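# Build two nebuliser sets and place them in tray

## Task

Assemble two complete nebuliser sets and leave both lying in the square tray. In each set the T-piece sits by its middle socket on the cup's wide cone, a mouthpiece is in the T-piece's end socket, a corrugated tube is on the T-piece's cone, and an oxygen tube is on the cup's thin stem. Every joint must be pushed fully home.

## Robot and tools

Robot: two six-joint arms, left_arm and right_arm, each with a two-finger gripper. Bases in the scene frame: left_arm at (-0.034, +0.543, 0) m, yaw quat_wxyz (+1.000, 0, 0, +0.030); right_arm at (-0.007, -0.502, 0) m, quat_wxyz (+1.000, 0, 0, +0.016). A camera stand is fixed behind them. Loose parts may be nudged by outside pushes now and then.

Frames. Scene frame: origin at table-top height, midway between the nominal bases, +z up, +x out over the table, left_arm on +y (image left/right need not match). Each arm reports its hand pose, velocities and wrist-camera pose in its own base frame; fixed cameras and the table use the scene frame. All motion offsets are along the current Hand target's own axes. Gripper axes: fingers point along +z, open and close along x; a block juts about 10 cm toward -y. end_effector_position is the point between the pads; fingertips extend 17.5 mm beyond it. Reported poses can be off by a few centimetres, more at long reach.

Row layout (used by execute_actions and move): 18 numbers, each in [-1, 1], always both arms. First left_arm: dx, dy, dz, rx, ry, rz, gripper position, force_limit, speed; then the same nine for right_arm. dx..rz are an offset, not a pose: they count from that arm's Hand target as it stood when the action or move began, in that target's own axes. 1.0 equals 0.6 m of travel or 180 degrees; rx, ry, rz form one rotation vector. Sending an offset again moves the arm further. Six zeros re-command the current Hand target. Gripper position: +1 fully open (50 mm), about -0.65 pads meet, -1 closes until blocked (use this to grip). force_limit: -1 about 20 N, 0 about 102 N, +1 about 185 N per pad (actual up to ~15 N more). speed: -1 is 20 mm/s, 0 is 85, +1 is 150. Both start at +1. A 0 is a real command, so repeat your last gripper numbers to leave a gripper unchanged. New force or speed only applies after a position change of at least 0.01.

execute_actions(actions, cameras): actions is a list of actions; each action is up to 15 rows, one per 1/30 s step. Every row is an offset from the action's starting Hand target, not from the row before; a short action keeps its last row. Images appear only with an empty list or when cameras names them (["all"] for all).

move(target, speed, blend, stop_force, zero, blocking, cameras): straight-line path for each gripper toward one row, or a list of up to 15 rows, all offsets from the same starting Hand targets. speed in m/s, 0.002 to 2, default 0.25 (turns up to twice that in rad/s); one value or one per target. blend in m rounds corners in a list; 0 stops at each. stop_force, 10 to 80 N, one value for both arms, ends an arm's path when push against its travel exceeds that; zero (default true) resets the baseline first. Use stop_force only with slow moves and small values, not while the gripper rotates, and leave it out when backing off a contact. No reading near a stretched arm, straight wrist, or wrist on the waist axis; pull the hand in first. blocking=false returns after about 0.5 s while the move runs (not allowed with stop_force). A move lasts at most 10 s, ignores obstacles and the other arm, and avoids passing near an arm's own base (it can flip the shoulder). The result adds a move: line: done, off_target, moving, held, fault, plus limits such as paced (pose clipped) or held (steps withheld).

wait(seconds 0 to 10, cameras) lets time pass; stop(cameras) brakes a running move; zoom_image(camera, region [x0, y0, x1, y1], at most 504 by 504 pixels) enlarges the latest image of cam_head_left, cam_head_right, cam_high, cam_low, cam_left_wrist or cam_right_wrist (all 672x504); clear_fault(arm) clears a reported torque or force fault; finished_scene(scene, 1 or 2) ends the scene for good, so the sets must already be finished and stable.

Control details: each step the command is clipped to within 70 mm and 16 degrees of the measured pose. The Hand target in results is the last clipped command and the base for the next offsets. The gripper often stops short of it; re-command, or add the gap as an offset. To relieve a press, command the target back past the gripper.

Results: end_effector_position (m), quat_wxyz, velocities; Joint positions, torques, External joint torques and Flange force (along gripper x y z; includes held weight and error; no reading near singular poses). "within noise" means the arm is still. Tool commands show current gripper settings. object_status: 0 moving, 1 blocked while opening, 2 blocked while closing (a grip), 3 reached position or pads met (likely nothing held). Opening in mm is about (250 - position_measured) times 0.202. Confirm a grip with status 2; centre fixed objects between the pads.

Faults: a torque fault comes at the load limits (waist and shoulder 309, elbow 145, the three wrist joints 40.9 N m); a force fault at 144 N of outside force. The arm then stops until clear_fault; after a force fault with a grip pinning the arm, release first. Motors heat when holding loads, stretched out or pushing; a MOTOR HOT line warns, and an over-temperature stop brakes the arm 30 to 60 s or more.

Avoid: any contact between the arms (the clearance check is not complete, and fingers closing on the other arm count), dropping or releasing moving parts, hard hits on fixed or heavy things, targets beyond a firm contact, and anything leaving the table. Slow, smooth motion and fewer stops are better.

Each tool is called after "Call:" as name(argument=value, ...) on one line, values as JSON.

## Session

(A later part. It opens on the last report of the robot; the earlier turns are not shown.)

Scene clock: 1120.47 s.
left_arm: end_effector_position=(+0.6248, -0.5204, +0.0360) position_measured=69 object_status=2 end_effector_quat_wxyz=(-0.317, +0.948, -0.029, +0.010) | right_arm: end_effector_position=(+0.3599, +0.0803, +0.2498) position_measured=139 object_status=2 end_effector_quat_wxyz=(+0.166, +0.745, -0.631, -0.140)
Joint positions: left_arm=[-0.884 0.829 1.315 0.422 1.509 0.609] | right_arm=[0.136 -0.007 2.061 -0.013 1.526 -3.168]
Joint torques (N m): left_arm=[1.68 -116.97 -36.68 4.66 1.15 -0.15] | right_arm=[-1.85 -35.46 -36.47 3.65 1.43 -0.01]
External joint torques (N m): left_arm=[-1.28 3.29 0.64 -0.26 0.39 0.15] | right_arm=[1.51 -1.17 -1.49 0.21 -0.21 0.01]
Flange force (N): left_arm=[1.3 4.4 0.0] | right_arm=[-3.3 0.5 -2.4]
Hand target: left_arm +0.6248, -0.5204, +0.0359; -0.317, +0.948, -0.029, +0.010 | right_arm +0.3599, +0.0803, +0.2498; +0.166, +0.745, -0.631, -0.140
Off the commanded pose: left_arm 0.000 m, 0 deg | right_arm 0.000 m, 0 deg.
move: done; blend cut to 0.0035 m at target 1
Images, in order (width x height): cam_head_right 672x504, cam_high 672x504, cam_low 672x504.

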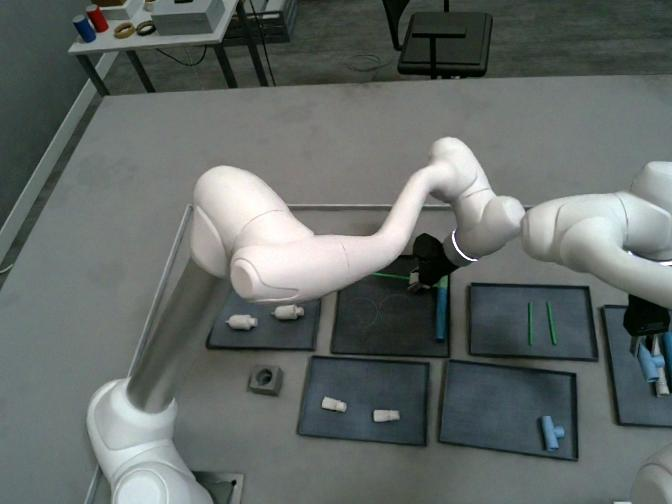

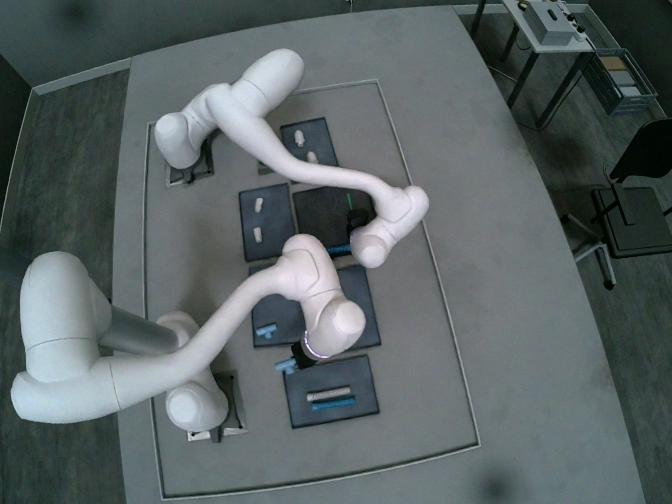

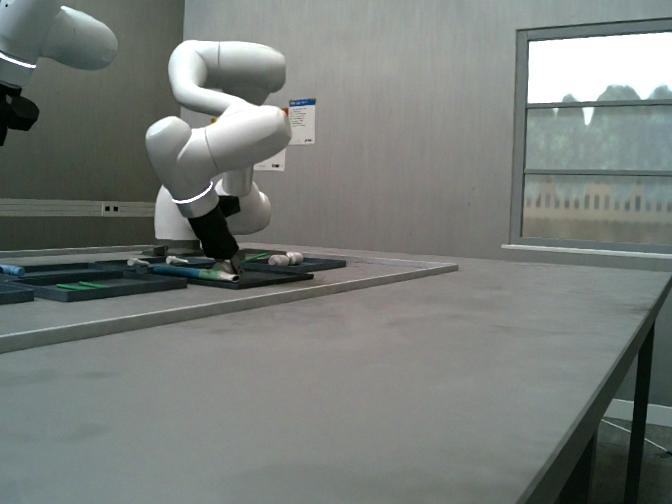

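Call:
move(target=[0,0.01003,0.01331,0,0,0,-1,0.1,-0.5,0,0,0,0,0,0,-1,0.2,-0.5], speed=0.02, stop_force=12, cameras=["cam_low","cam_head_right","cam_left_wrist"])

Scene clock: 1128.90 s.
left_arm: end_effector_position=(+0.6249, -0.5204, +0.0287) position_measured=69 object_status=2 end_effector_quat_wxyz=(-0.317, +0.948, -0.028, +0.010) | right_arm: end_effector_position=(+0.3599, +0.0803, +0.2498) position_measured=139 object_status=2 end_effector_quat_wxyz=(+0.166, +0.745, -0.631, -0.140)
Joint positions: left_arm=[-0.884 0.836 1.317 0.423 1.5 0.605] | right_arm=[0.136 -0.007 2.061 -0.013 1.526 -3.168]
Joint torques (N m): left_arm=[0.71 -101.98 -31.42 3.21 -2.01 -0.24] | right_arm=[-2 -35.57 -36.43 3.63 1.37 0.01]
External joint torques (N m): left_arm=[-1.08 -11.87 -4.45 1.15 3.55 0.24] | right_arm=[2.07 -1.84 -1.59 0.25 -0.13 -0.01]
Flange force (N): left_arm=[-1.0 -8.8 -13.9] | right_arm=[-4.4 1.6 -2.7]
Hand target: left_arm +0.6249, -0.5204, +0.0287; -0.317, +0.948, -0.029, +0.010 (not the last commanded pose) | right_arm +0.3599, +0.0803, +0.2498; +0.166, +0.745, -0.631, -0.140
Off the commanded pose: left_arm 0.003 m, 0 deg | right_arm 0.000 m, 0 deg.
move: contact (left_arm)
Images, in order (width x height): cam_head_right 672x504, cam_low 672x504, cam_left_wrist 672x504.

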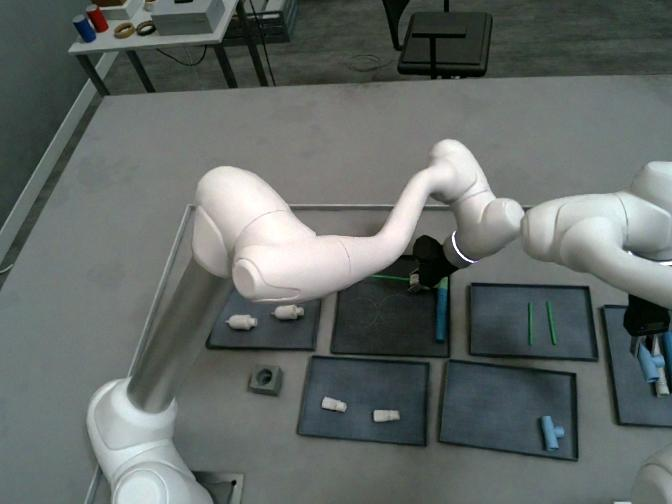

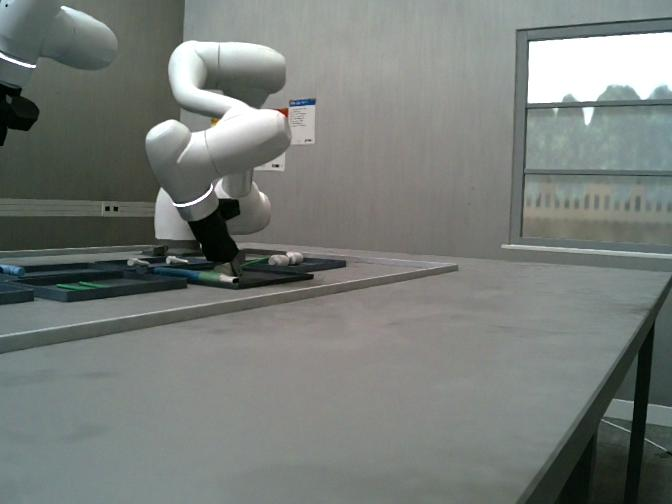

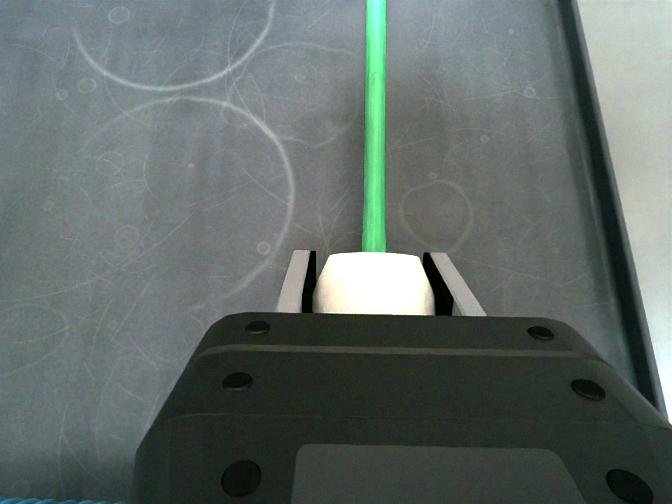

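Call:
move(target=[[0,-0.0013,-0.00173,0,0,0,-1,0.1,-0.5,0,0,0,0,0,0,-1,0.2,-0.5],[0,-0.0013,-0.00173,0,0,0,0.9,0.1,-1,0,0,0,0,0,0,-1,0.2,-0.5],[0,-0.0013,-0.33506,0,0,0,0.9,0.1,-1,0,0,0,0,0,0,-1,0.2,-0.5],[-0.118,-0.3502,-0.1978,0,-0.3009,-0.3993,0.9,0.1,-1,0,0,0,0,0,0,-1,0.2,-0.5],[-0.1883,-0.5692,0.2175,0,-0.552,-0.8335,0.9,0.1,-1,0,0,0,0,0,0,-1,0.2,-0.5]], speed=[0.02,0.05,0.25,0.45,0.45], blend=[0,0,0.03,0.04,0], cameras=["all"])

Scene clock: 1166.33 s.
left_arm: end_effector_position=(+0.5332, -0.1630, +0.1301) position_measured=18 object_status=3 end_effector_quat_wxyz=(-0.008, +0.030, +0.965, -0.259) | right_arm: end_effector_position=(+0.3599, +0.0803, +0.2498) position_measured=139 object_status=2 end_effector_quat_wxyz=(+0.166, +0.745, -0.631, -0.140)
Joint positions: left_arm=[-0.097 0.209 2.102 -0.673 0.93 -1.167] | right_arm=[0.136 -0.007 2.061 -0.013 1.526 -3.168]
Joint torques (N m): left_arm=[1.58 -55.17 -30.33 1.68 0.29 -0.15] | right_arm=[-2.02 -35.22 -36.6 3.62 1.39 0.02]
External joint torques (N m): left_arm=[-1.63 3.01 -0.08 -0.35 0.31 0.15] | right_arm=[1.74 -1.81 -1.4 0.24 -0.15 -0.02]
Flange force (N): left_arm=[-4.2 -0.3 4.6] | right_arm=[-3.7 1.7 -2.4]
Hand target: left_arm +0.5332, -0.1630, +0.1301; -0.008, +0.030, +0.965, -0.259 | right_arm +0.3599, +0.0803, +0.2498; +0.166, +0.745, -0.631, -0.140
Off the commanded pose: left_arm 0.000 m, 0 deg | right_arm 0.000 m, 0 deg.
move: done

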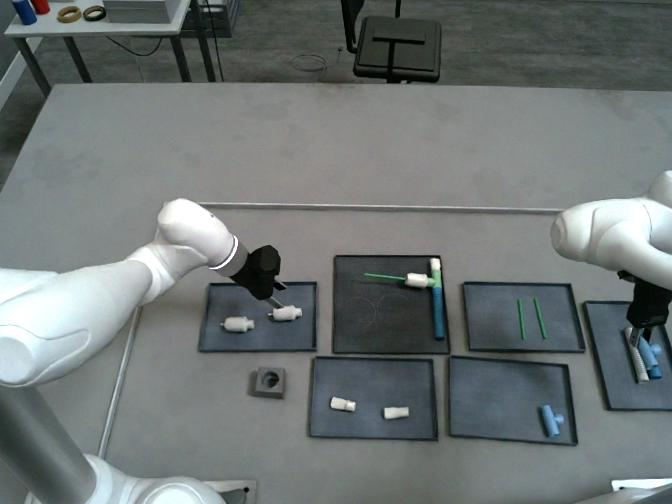

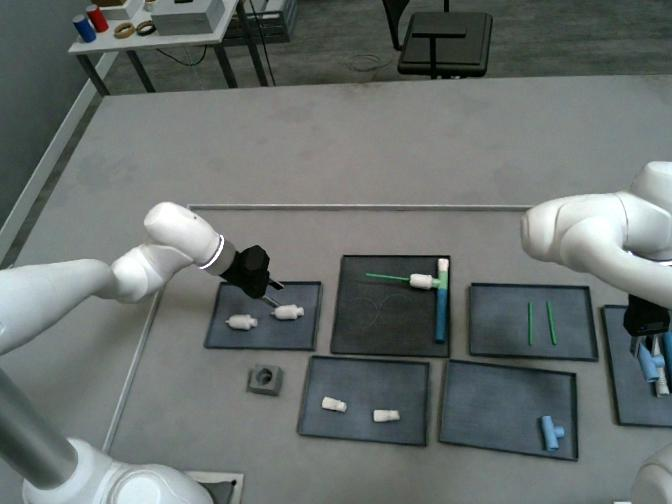

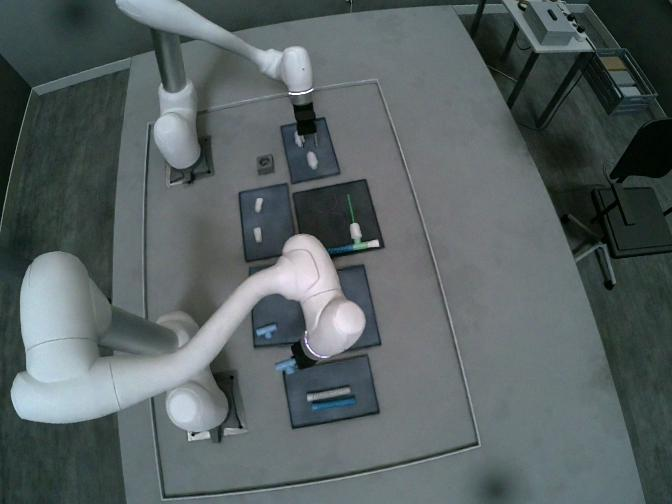

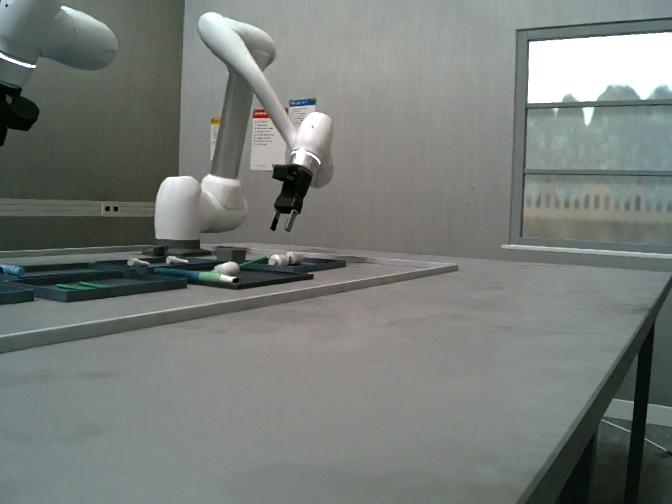

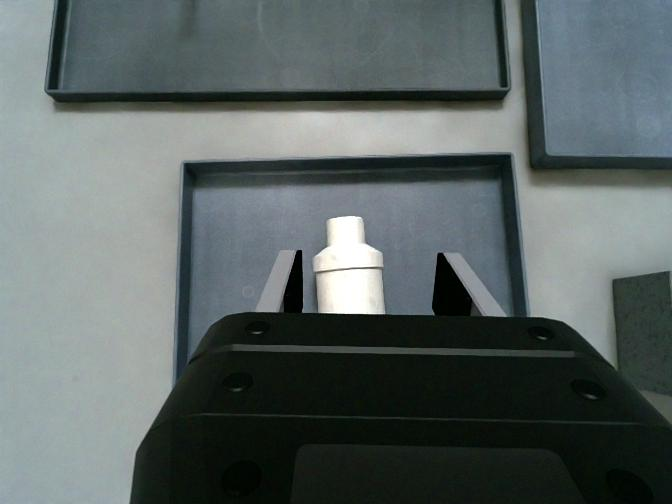

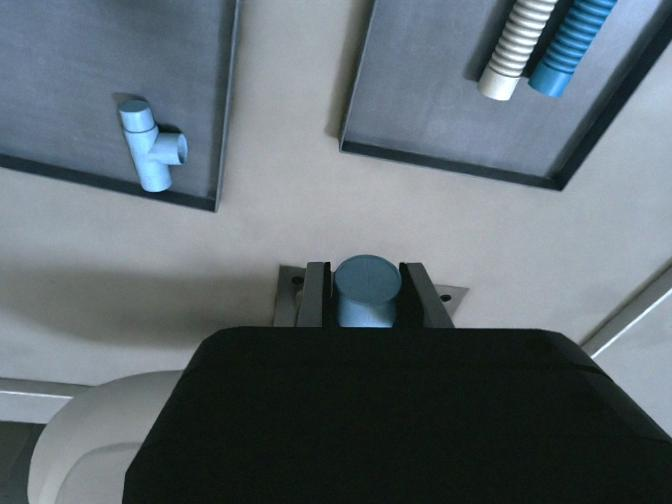

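Call:
move(target=[[-0.0035,0.0845,0.1458,0,-0.0097,-0.0168,0.9,0.1,-1,-0.3586,-0.1784,-0.0452,-0.0006,-0.1691,0.357,-1,0.2,-0.5],[-0.0035,0.0845,0.1458,0,-0.0097,-0.0168,-1,0.4,-0.5,-0.3586,-0.1784,-0.0452,-0.0006,-0.1691,0.357,-1,0.2,-0.5],[-0.0035,-0.0636,-0.1105,0,-0.0097,-0.0168,-1,0.4,-0.5,-0.7172,-0.3567,-0.0905,-0.0012,-0.3382,0.7139,-1,0.2,-0.5],[0.2135,-0.3863,0.0758,-0.0157,-0.1224,-0.2249,-1,0.4,-0.5,-0.7172,-0.3567,-0.0905,-0.0012,-0.3382,0.7139,-1,0.2,-0.5]], speed=[0.35,0.05,0.35,0.35], blend=[0,0,0.02,0], cameras=["all"])

Scene clock: 1217.00 s.
left_arm: end_effector_position=(+0.3917, -0.3782, +0.2067) position_measured=70 object_status=2 end_effector_quat_wxyz=(+0.085, -0.353, +0.906, -0.218) | right_arm: end_effector_position=(+0.5026, +0.5405, +0.2078) position_measured=139 object_status=2 end_effector_quat_wxyz=(+0.080, +0.355, +0.908, +0.206)
Joint positions: left_arm=[-0.833 -0.093 2.24 0.006 0.523 -3.151] | right_arm=[0.765 0.216 1.896 0.048 0.585 -0.096]
Joint torques (N m): left_arm=[1.02 -30.08 -38.31 3.85 -1.93 -0.09] | right_arm=[-1.89 -60.78 -37.93 3.6 -1.14 0.01]
External joint torques (N m): left_arm=[-1.01 2.02 0.37 -0.21 0.47 0.09] | right_arm=[1.41 -1.07 -1.4 0.24 -0.13 -0.01]
Flange force (N): left_arm=[1.4 -1.8 2.7] | right_arm=[2.0 1.9 -1.3]
Hand target: left_arm +0.3917, -0.3782, +0.2067; +0.085, -0.353, +0.906, -0.218 | right_arm +0.5026, +0.5405, +0.2078; +0.080, +0.355, +0.908, +0.206
Off the commanded pose: left_arm 0.000 m, 0 deg | right_arm 0.000 m, 0 deg.
move: done

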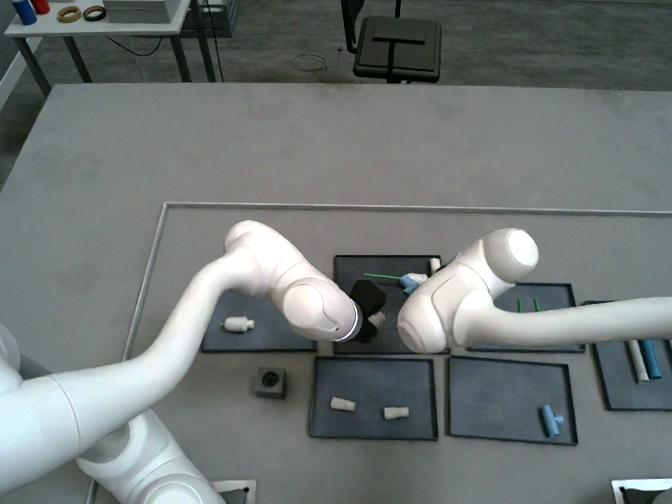

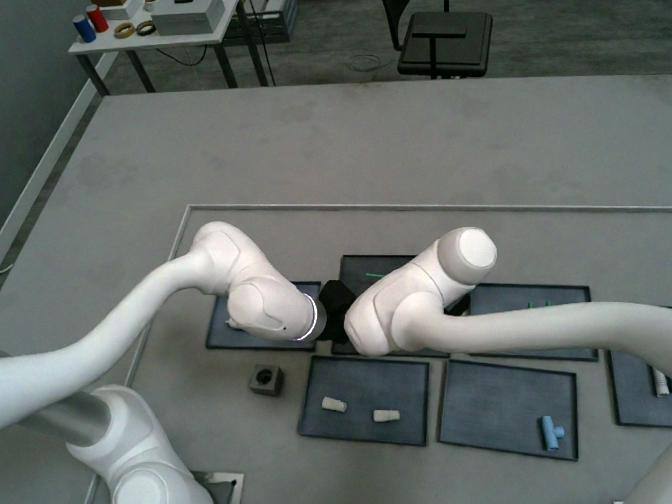

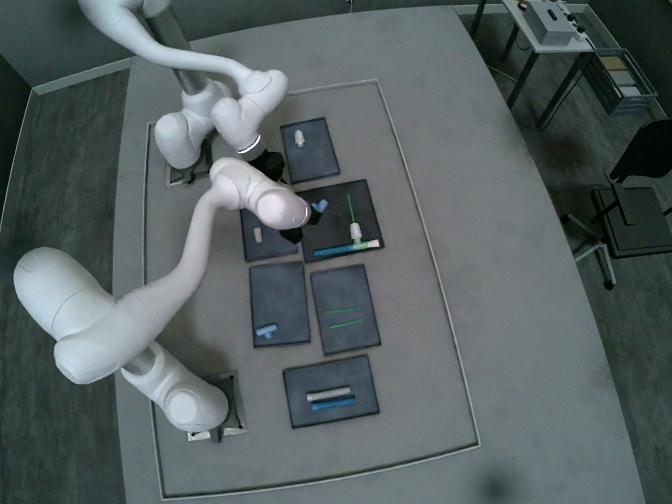

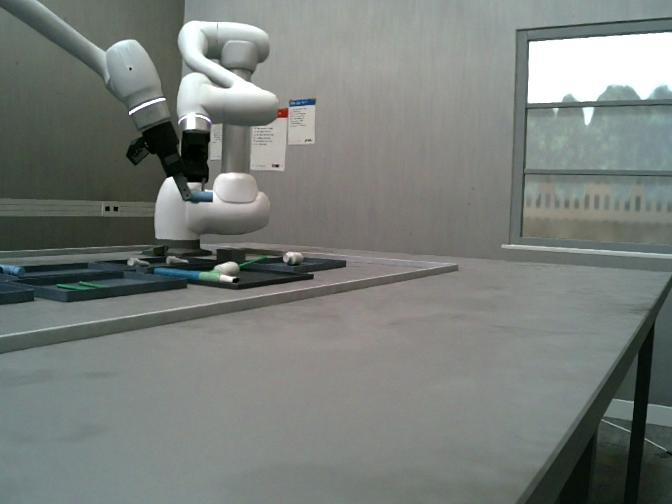

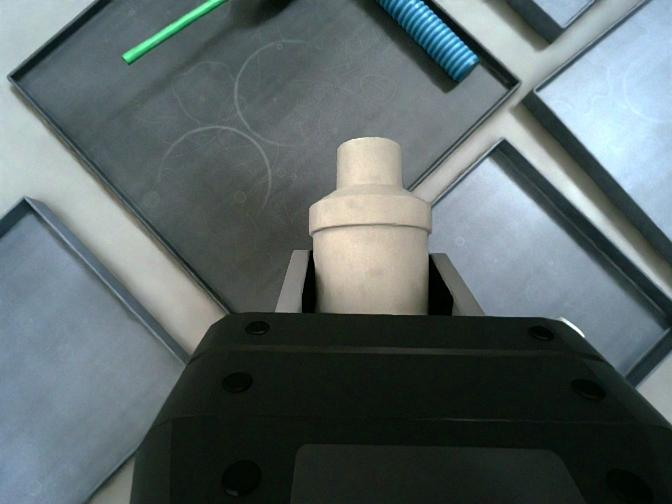

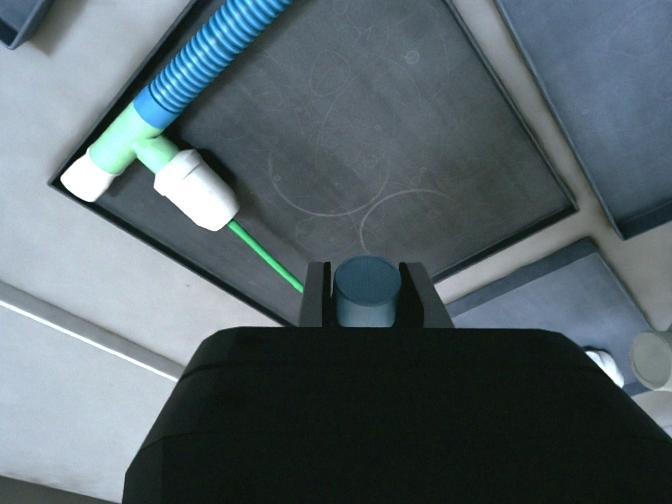

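Call:
move(target=[0,-0.0668,0.0341,0,0,0,-1,0.4,-0.5,0,0,0,0,0,0,-1,0.2,-0.5], speed=0.15, cameras=["cam_left_wrist","cam_low","cam_right_wrist"])

Call:
zoom_image(camera="cam_left_wrist", region=[250, 0, 490, 240])

Call:
zoom_image(camera="cam_low", region=[150, 130, 270, 230])

Scene clock: 1227.77 s.
left_arm: end_effector_position=(+0.4221, -0.4113, +0.2067) position_measured=70 object_status=2 end_effector_quat_wxyz=(+0.085, -0.353, +0.906, -0.218) | right_arm: end_effector_position=(+0.5026, +0.5405, +0.2078) position_measured=139 object_status=2 end_effector_quat_wxyz=(+0.080, +0.355, +0.908, +0.206)
Joint positions: left_arm=[-0.832 -0.018 2.17 0.005 0.517 -3.15] | right_arm=[0.765 0.216 1.896 0.048 0.585 -0.096]
Joint torques (N m): left_arm=[1.96 -37.7 -38.36 3.88 -1.91 -0.17] | right_arm=[-1.99 -60.85 -37.99 3.57 -1.1 0.02]
External joint torques (N m): left_arm=[-2.09 2.03 0.65 -0.26 0.46 0.17] | right_arm=[1.78 -1.24 -1.31 0.26 -0.17 -0.02]
Flange force (N): left_arm=[3.3 -1.1 2.7] | right_arm=[2.5 1.5 -1.5]
Hand target: left_arm +0.4221, -0.4113, +0.2067; +0.085, -0.353, +0.906, -0.218 | right_arm +0.5026, +0.5405, +0.2078; +0.080, +0.355, +0.908, +0.206
Off the commanded pose: left_arm 0.000 m, 0 deg | right_arm 0.000 m, 0 deg.
move: done
Images, in order (width x height): cam_low 672x504, cam_left_wrist 672x504, cam_right_wrist 672x504.

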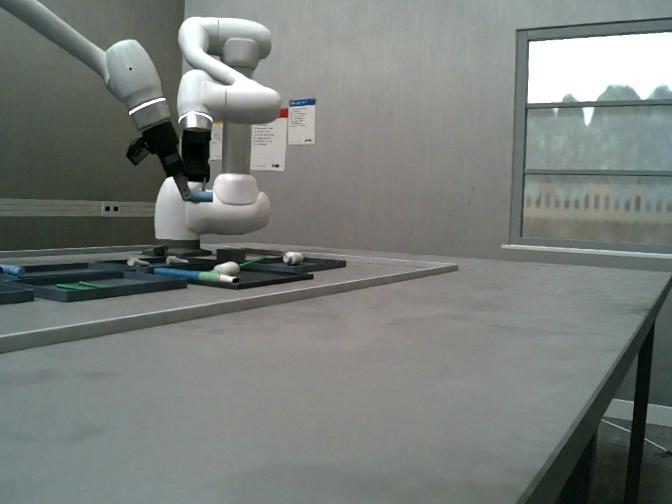

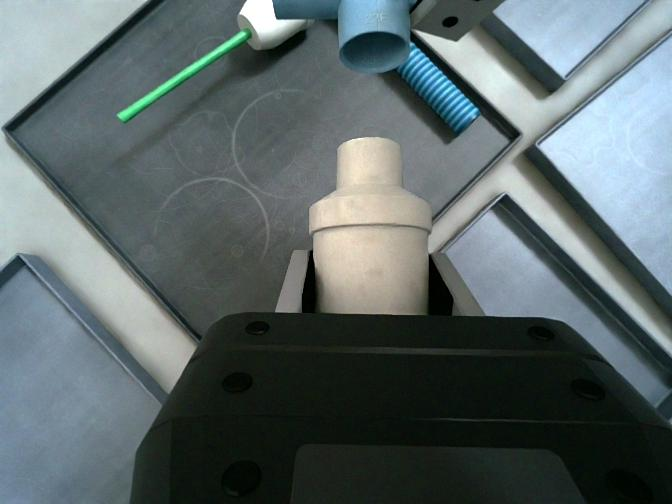

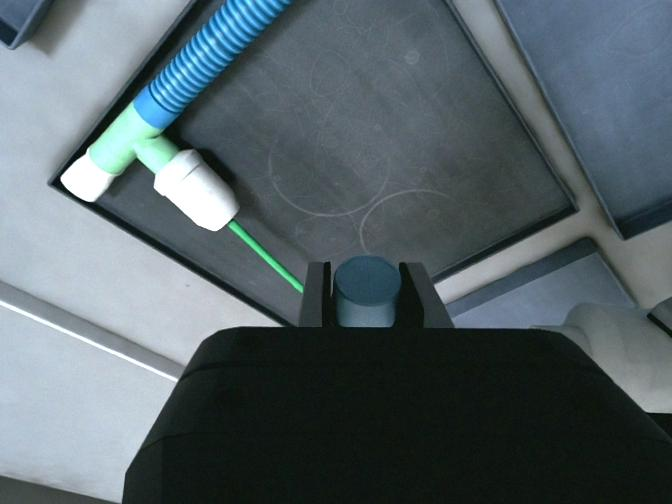

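Scaled by 2.100 from the camera's 672x504 image, which has a finer 960x720 frame.

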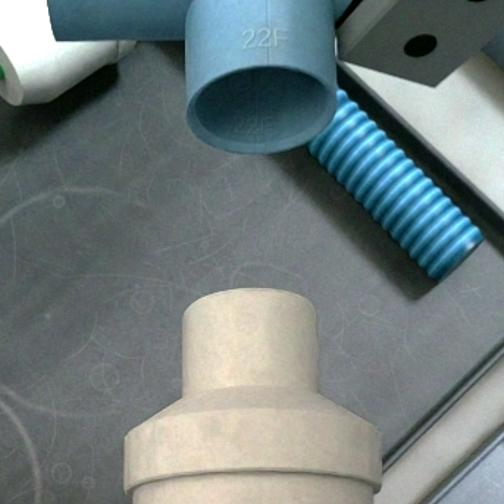

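Scaled by 4.200 from the camera's 672x504 image, which has a finer 960x720 frame.

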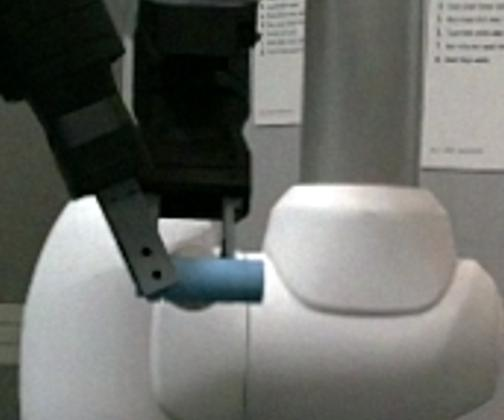

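Call:
move(target=[[0.00383,-0.0297,0.01513,0,0,0,-1,0.4,-0.5,0,0,0,0,0,0,-1,0.2,-0.5],[0.00383,-0.07425,0.03783,0,0,0,-1,0.4,-0.5,0,0,0,0,0,0,-1,0.2,-0.5]], speed=[0.08,0.025], stop_force=15, cameras=["cam_left_wrist","cam_low"])

Call:
zoom_image(camera="cam_left_wrist", region=[250, 0, 490, 240])

Scene clock: 1262.17 s.
left_arm: end_effector_position=(+0.4460, -0.4409, +0.2065) position_measured=70 object_status=2 end_effector_quat_wxyz=(+0.085, -0.353, +0.906, -0.217) | right_arm: end_effector_position=(+0.5026, +0.5405, +0.2078) position_measured=139 object_status=2 end_effector_quat_wxyz=(+0.080, +0.355, +0.908, +0.206)
Joint positions: left_arm=[-0.837 0.043 2.108 0.009 0.519 -3.157] | right_arm=[0.765 0.216 1.896 0.048 0.585 -0.096]
Joint torques (N m): left_arm=[-2.6 -39.99 -55.17 3.31 -9.96 -0.02] | right_arm=[23.66 -63.53 -42.86 8.78 -2.64 -0.46]
External joint torques (N m): left_arm=[2.28 -2.03 17.29 0.32 8.5 0.02] | right_arm=[-23.63 1.21 3.59 -4.94 1.38 0.46]
Flange force (N): left_arm=[-2.1 27.0 -15.6] | right_arm=[-31.2 -6.1 -1.5]
Hand target: left_arm +0.4460, -0.4409, +0.2064; +0.085, -0.353, +0.906, -0.217 (not the last commanded pose) | right_arm +0.5026, +0.5405, +0.2078; +0.080, +0.355, +0.908, +0.206
Off the commanded pose: left_arm 0.012 m, 0 deg | right_arm 0.000 m, 0 deg.
move: contact (left_arm); path passed 1 of 2 targets
Images, in order (width x height): cam_low 672x504, cam_left_wrist 672x504.

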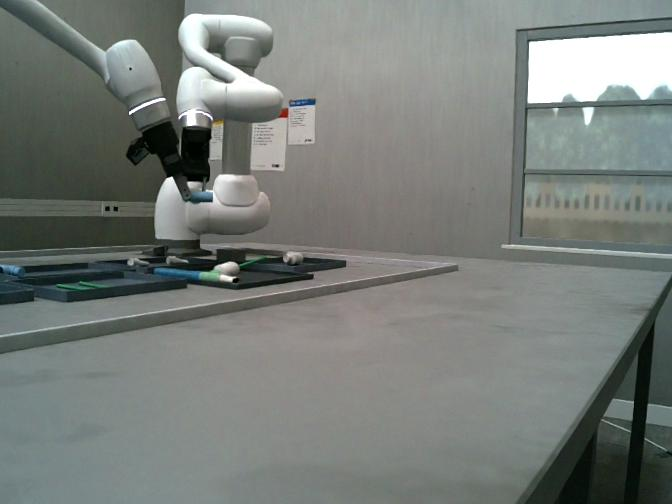

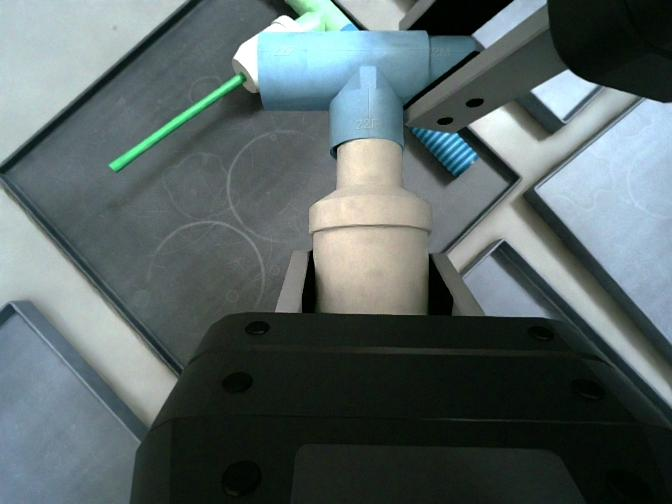

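Scaled by 2.100 from the camera's 672x504 image, which has a finer 960x720 frame.

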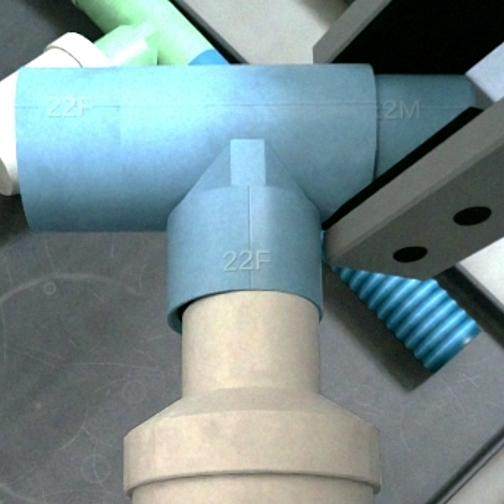

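Call:
zoom_image(camera="cam_left_wrist", region=[315, 110, 425, 192])

Scaled by 4.582 from the camera's 672x504 image, which has a finer 960x720 frame.

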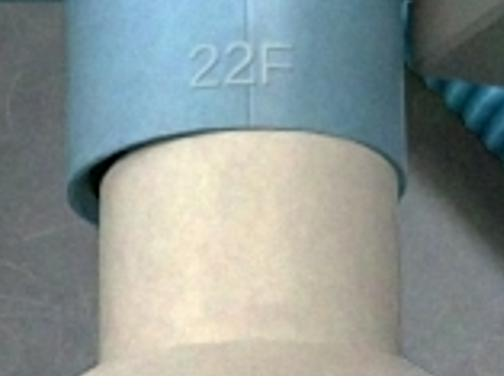

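Call:
move(target=[-0.00158,0.00446,-0.00227,0,0,0,-1,0.4,-0.5,0,0,0,0,0,0,-1,0.2,-0.5], speed=0.03)

Call:
move(target=[0,-0.0267,0.0136,0,0,0,-1,0.4,-0.5,0,0,0,0,0,0,-1,0.2,-0.5], speed=0.025, stop_force=15, cameras=["cam_left_wrist"])

Call:
zoom_image(camera="cam_left_wrist", region=[315, 110, 425, 192])

Scene clock: 1284.90 s.
left_arm: end_effector_position=(+0.4446, -0.4380, +0.2064) position_measured=70 object_status=2 end_effector_quat_wxyz=(+0.085, -0.353, +0.906, -0.217) | right_arm: end_effector_position=(+0.5025, +0.5407, +0.2078) position_measured=139 object_status=2 end_effector_quat_wxyz=(+0.080, +0.355, +0.908, +0.206)
Joint positions: left_arm=[-0.835 0.039 2.113 0.007 0.519 -3.154] | right_arm=[0.765 0.216 1.896 0.048 0.585 -0.096]
Joint torques (N m): left_arm=[1.53 -44 -38.26 3.88 -1.91 -0.14] | right_arm=[-2.03 -60.81 -37.77 3.61 -1.14 0.01]
External joint torques (N m): left_arm=[-1.67 2.37 0.33 -0.24 0.44 0.14] | right_arm=[1.75 -1.74 -1.66 0.23 -0.13 -0.02]
Flange force (N): left_arm=[2.3 -2.0 3.1] | right_arm=[2.5 1.8 -2.3]
Hand target: left_arm +0.4446, -0.4380, +0.2064; +0.085, -0.353, +0.906, -0.217 | right_arm +0.5026, +0.5405, +0.2078; +0.080, +0.355, +0.908, +0.206
Off the commanded pose: left_arm 0.000 m, 0 deg | right_arm 0.000 m, 0 deg.
move: done

Scene clock: 1286.87 s.
left_arm: end_effector_position=(+0.4556, -0.4499, +0.2063) position_measured=70 object_status=2 end_effector_quat_wxyz=(+0.085, -0.353, +0.906, -0.217) | right_arm: end_effector_position=(+0.5026, +0.5405, +0.2078) position_measured=139 object_status=2 end_effector_quat_wxyz=(+0.080, +0.355, +0.908, +0.206)
Joint positions: left_arm=[-0.835 0.064 2.086 0.007 0.521 -3.154] | right_arm=[0.765 0.216 1.896 0.048 0.585 -0.096]
Joint torques (N m): left_arm=[-4.26 -48.2 -50.81 3 -7.31 0.27] | right_arm=[11.63 -58.16 -40.12 6.33 -2.61 -0.34]
External joint torques (N m): left_arm=[4.28 3.97 13.13 0.63 5.86 -0.27] | right_arm=[-11.51 -4.53 0.72 -2.47 1.34 0.34]
Flange force (N): left_arm=[-5.4 16.0 -1.8] | right_arm=[-14.8 -4.8 -9.1]
Hand target: left_arm +0.4556, -0.4499, +0.2063; +0.085, -0.353, +0.906, -0.217 (not the last commanded pose) | right_arm +0.5026, +0.5405, +0.2078; +0.080, +0.355, +0.908, +0.206
Off the commanded pose: left_arm 0.002 m, 0 deg | right_arm 0.000 m, 0 deg.
move: contact (left_arm)
Images, in order (width x height): cam_left_wrist 672x504.

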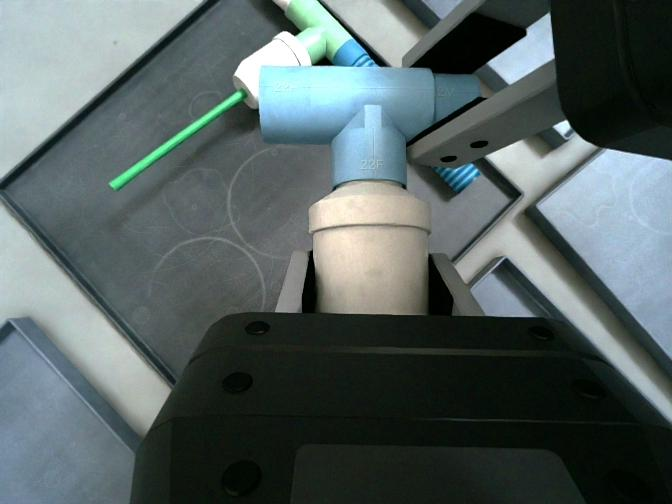

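Scaled by 4.582 from the camera's 672x504 image, which has a finer 960x720 frame.

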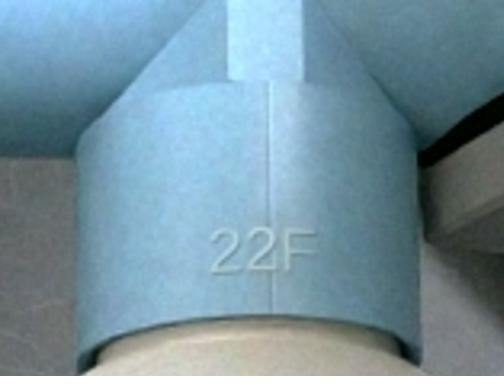

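Call:
move(target=[0,-0.0193,0.0098,0,0,0,-1,0.4,-0.5,0,0,0,0,0,0,-1,0.2,-0.5], speed=0.02, stop_force=65, zero=false, cameras=["cam_left_wrist"])

Call:
zoom_image(camera="cam_left_wrist", region=[280, 100, 460, 235])

Scene clock: 1291.80 s.
left_arm: end_effector_position=(+0.4579, -0.4525, +0.2060) position_measured=70 object_status=2 end_effector_quat_wxyz=(+0.085, -0.353, +0.906, -0.217) | right_arm: end_effector_position=(+0.5025, +0.5405, +0.2077) position_measured=139 object_status=2 end_effector_quat_wxyz=(+0.080, +0.355, +0.908, +0.206)
Joint positions: left_arm=[-0.835 0.07 2.08 0.007 0.522 -3.154] | right_arm=[0.765 0.216 1.897 0.048 0.585 -0.096]
Joint torques (N m): left_arm=[-9.65 -42.02 -79.22 2.18 -21.06 0] | right_arm=[53.79 -61.96 -46.54 15.16 -4.17 -0.94]
External joint torques (N m): left_arm=[9.66 -3.07 41.3 1.46 19.6 0] | right_arm=[-53.94 -0.48 7.2 -11.32 2.91 0.94]
Flange force (N): left_arm=[-11.7 63.7 -32.8] | right_arm=[-71.4 -15.1 -7.8]
Hand target: left_arm +0.4579, -0.4524, +0.2060; +0.085, -0.353, +0.906, -0.217 (not the last commanded pose) | right_arm +0.5026, +0.5405, +0.2078; +0.080, +0.355, +0.908, +0.206
Off the commanded pose: left_arm 0.010 m, 0 deg | right_arm 0.000 m, 0 deg.
move: contact (left_arm)
Images, in order (width x height): cam_left_wrist 672x504.

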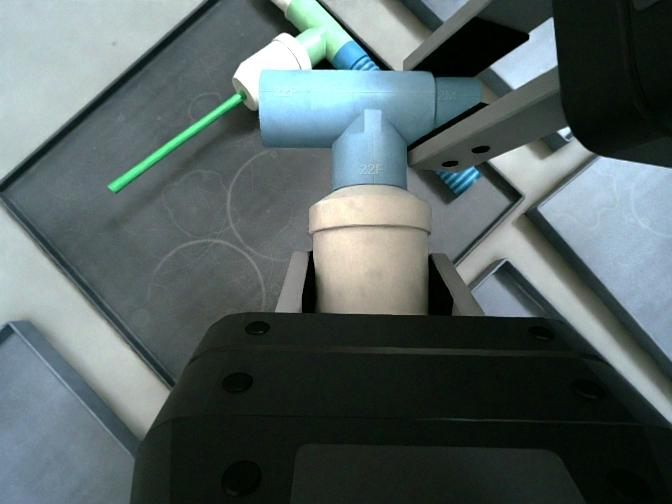

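Scaled by 2.800 from the camera's 672x504 image, which has a finer 960x720 frame.

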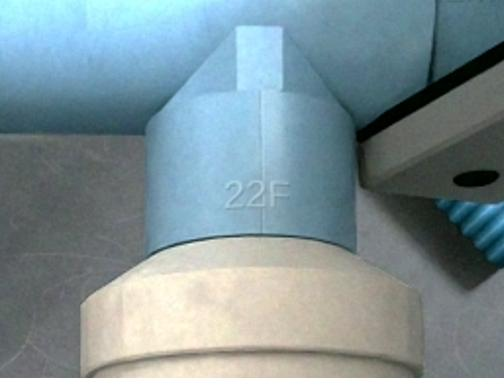

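Call:
move(target=[[0,0.00564,-0.00288,0,0,0,-1,0.4,-0.5,0,0,0,0,0,0,-1,0.2,-0.5],[0,0.00564,-0.00288,0,0,0,0.868,0.1,-0.5,0,0,0,0,0,0,-1,0.2,-0.5],[0,0.00564,-0.15288,0,0,0,0.868,0.1,-0.5,0,0,0,0,0,0,-1,0.2,-0.5],[0.2175,0.1937,-0.1806,0.0211,0.1211,0.2186,0.868,0.1,-0.5,0,0,0,0,0,0,-1,0.2,-0.5],[0.2175,0.2844,-0.0025,0.0211,0.1211,0.2186,0.868,0.1,-0.5,-0.0375,0.1022,0.0492,0,0.1079,-0.2253,-1,0.2,-0.5]], speed=[0.05,0.1,0.2,0.35,0.25], blend=[0,0,0.01,0.02,0], cameras=["cam_head_left","cam_left_wrist","cam_low","cam_right_wrist"])

Call:
zoom_image(camera="cam_low", region=[180, 150, 280, 240])

Scene clock: 1323.07 s.
left_arm: end_effector_position=(+0.2584, -0.4282, +0.1301) position_measured=23 object_status=3 end_effector_quat_wxyz=(-0.006, +0.020, +0.964, -0.266) | right_arm: end_effector_position=(+0.5652, +0.5753, +0.2076) position_measured=139 object_status=2 end_effector_quat_wxyz=(-0.005, -0.019, +0.975, +0.221)
Joint positions: left_arm=[-0.901 -0.023 2.374 -0.784 0.495 -1.785] | right_arm=[0.621 0.38 1.671 0.482 0.894 -1.259]
Joint torques (N m): left_arm=[1.21 -29 -30.25 1.79 -0.8 -0.06] | right_arm=[-2.21 -79.3 -39.33 4.18 -0.22 0.07]
External joint torques (N m): left_arm=[-1.38 1.77 0.19 -0.36 0.45 0.07] | right_arm=[1.64 -1.79 -1.75 0.25 -0.18 -0.07]
Flange force (N): left_arm=[0.1 -1.1 5.0] | right_arm=[0.5 3.2 -1.2]
Hand target: left_arm +0.2585, -0.4281, +0.1300; -0.006, +0.020, +0.964, -0.266 | right_arm +0.5652, +0.5753, +0.2076; -0.005, -0.019, +0.975, +0.221
Off the commanded pose: left_arm 0.000 m, 0 deg | right_arm 0.000 m, 0 deg.
move: done
Images, in order (width x height): cam_head_left 672x504, cam_low 672x504, cam_left_wrist 672x504, cam_right_wrist 672x504.

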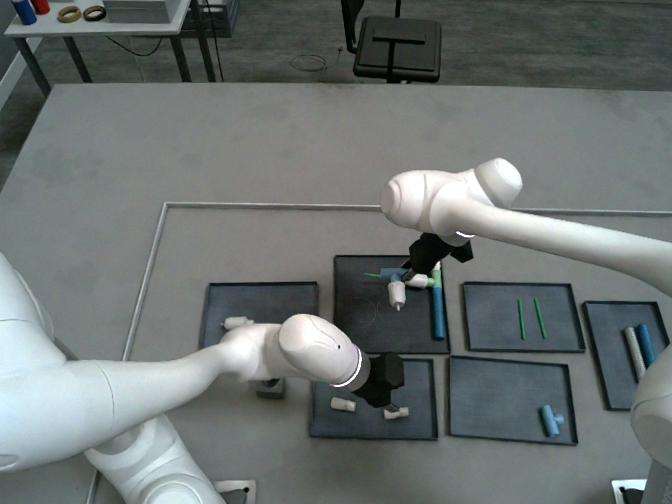

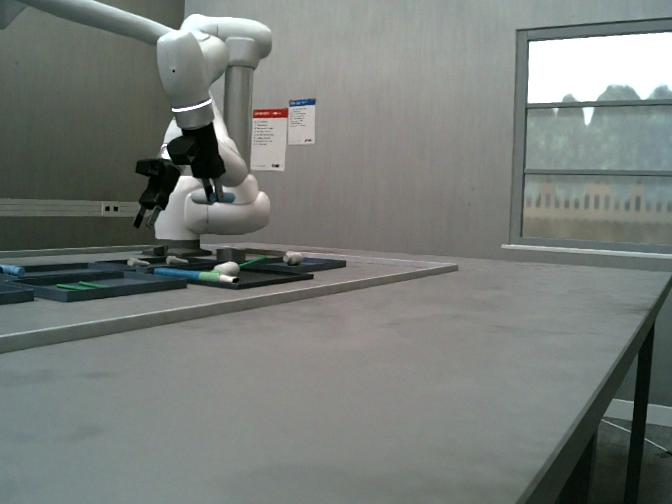

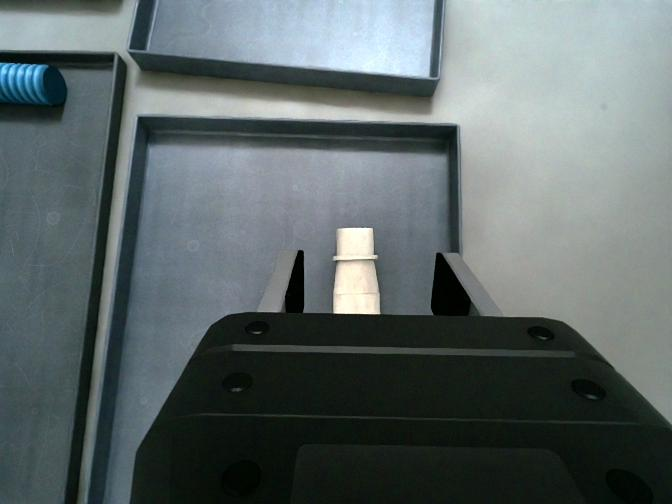

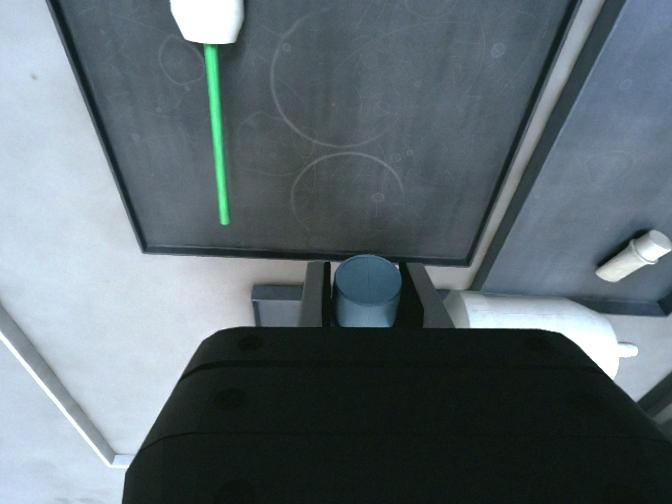

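Scaled by 5.040 from the camera's 672x504 image, which has a finer 960x720 frame.

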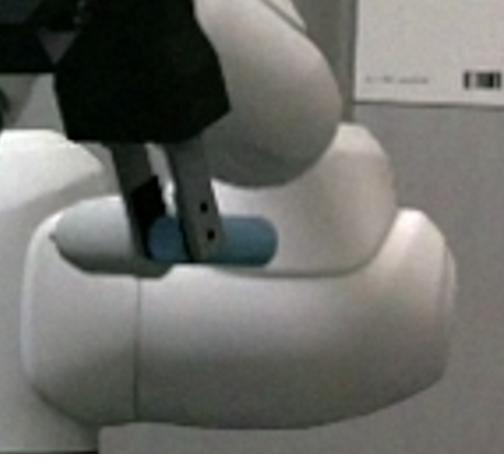

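Call:
move(target=[[0,0.0881,0.148,0,0,0,0.868,0.1,-0.5,0,0,0,0,0,0,-1,0.2,-0.5],[0,0.0881,0.148,0,0,0,-1,0.4,-0.5,0,0,0,0,0,0,-1,0.2,-0.5],[0,0.0256,0.0430,0,0,0,-1,0.4,-0.5,0,0,0,0,0,0,-1,0.2,-0.5],[-0.1142,0.1063,-0.0437,0,0,0,-1,0.4,-0.5,0,0,0,0,0,0,-1,0.2,-0.5],[-0.2872,0.1215,-0.2235,0,0,0,-1,0.4,-0.5,0,0,0,0,0,0,-1,0.2,-0.5],[-0.4775,0.0702,-0.1957,-0.0158,0,0,-1,0.4,-0.5,0,0,0,0,0,0,-1,0.2,-0.5]], speed=[0.15,0.05,0.12,0.3,0.3,0.25], blend=[0,0,0.02,0.02,0.03,0], cameras=["cam_left_wrist","cam_low"])

Call:
zoom_image(camera="cam_left_wrist", region=[250, 0, 490, 240])

Call:
zoom_image(camera="cam_low", region=[180, 150, 280, 240])

Scene clock: 1352.73 s.
left_arm: end_effector_position=(+0.5488, -0.3438, +0.2091) position_measured=123 object_status=2 end_effector_quat_wxyz=(-0.005, +0.020, +0.970, -0.242) | right_arm: end_effector_position=(+0.5652, +0.5753, +0.2076) position_measured=139 object_status=2 end_effector_quat_wxyz=(-0.005, -0.019, +0.975, +0.221)
Joint positions: left_arm=[-0.416 0.19 1.939 -0.588 0.911 -1.601] | right_arm=[0.621 0.38 1.671 0.482 0.894 -1.259]
Joint torques (N m): left_arm=[1.69 -55.72 -35.77 2.2 -0.47 -0.15] | right_arm=[-2.4 -79.16 -39.31 4.22 -0.24 0.04]
External joint torques (N m): left_arm=[-1.56 -0.23 -0.22 -0.32 0.42 0.15] | right_arm=[2.4 -1.93 -1.68 0.19 -0.15 -0.04]
Flange force (N): left_arm=[0.7 -2.0 0.4] | right_arm=[1.3 3.9 -1.0]
Hand target: left_arm +0.5488, -0.3438, +0.2090; -0.005, +0.020, +0.970, -0.242 | right_arm +0.5652, +0.5753, +0.2076; -0.005, -0.019, +0.975, +0.221
Off the commanded pose: left_arm 0.000 m, 0 deg | right_arm 0.000 m, 0 deg.
move: done
Images, in order (width x height): cam_low 672x504, cam_left_wrist 672x504.

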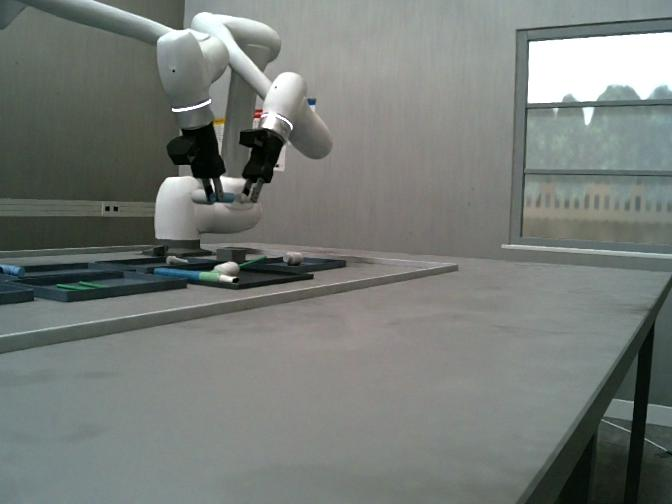

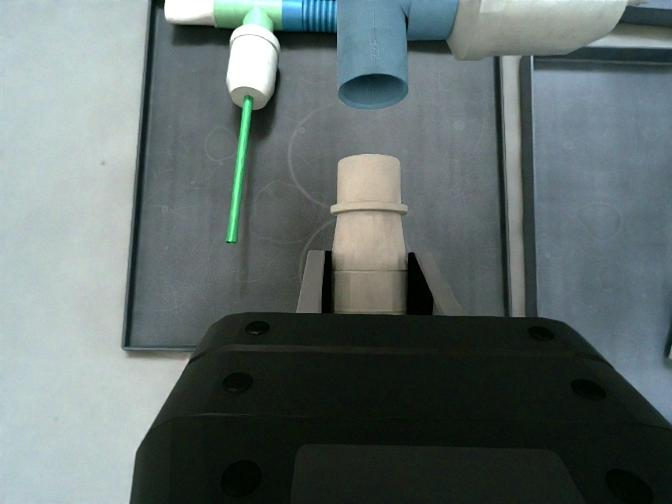

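Scaled by 2.100 from the camera's 672x504 image, which has a finer 960x720 frame.

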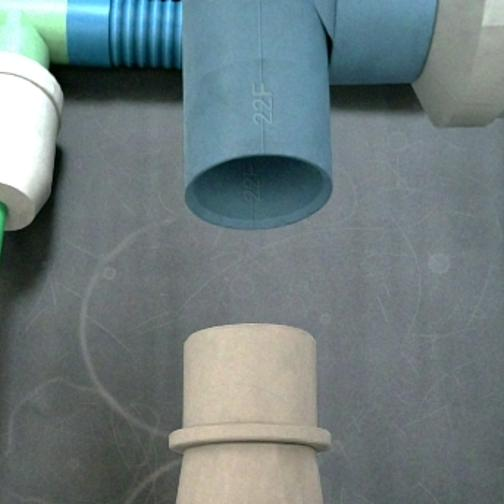

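Scaled by 5.040 from the camera's 672x504 image, which has a finer 960x720 frame.

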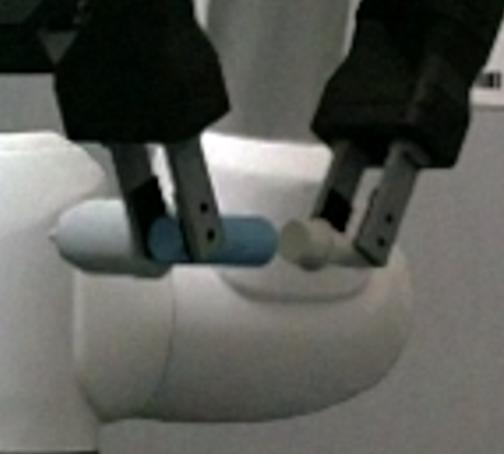

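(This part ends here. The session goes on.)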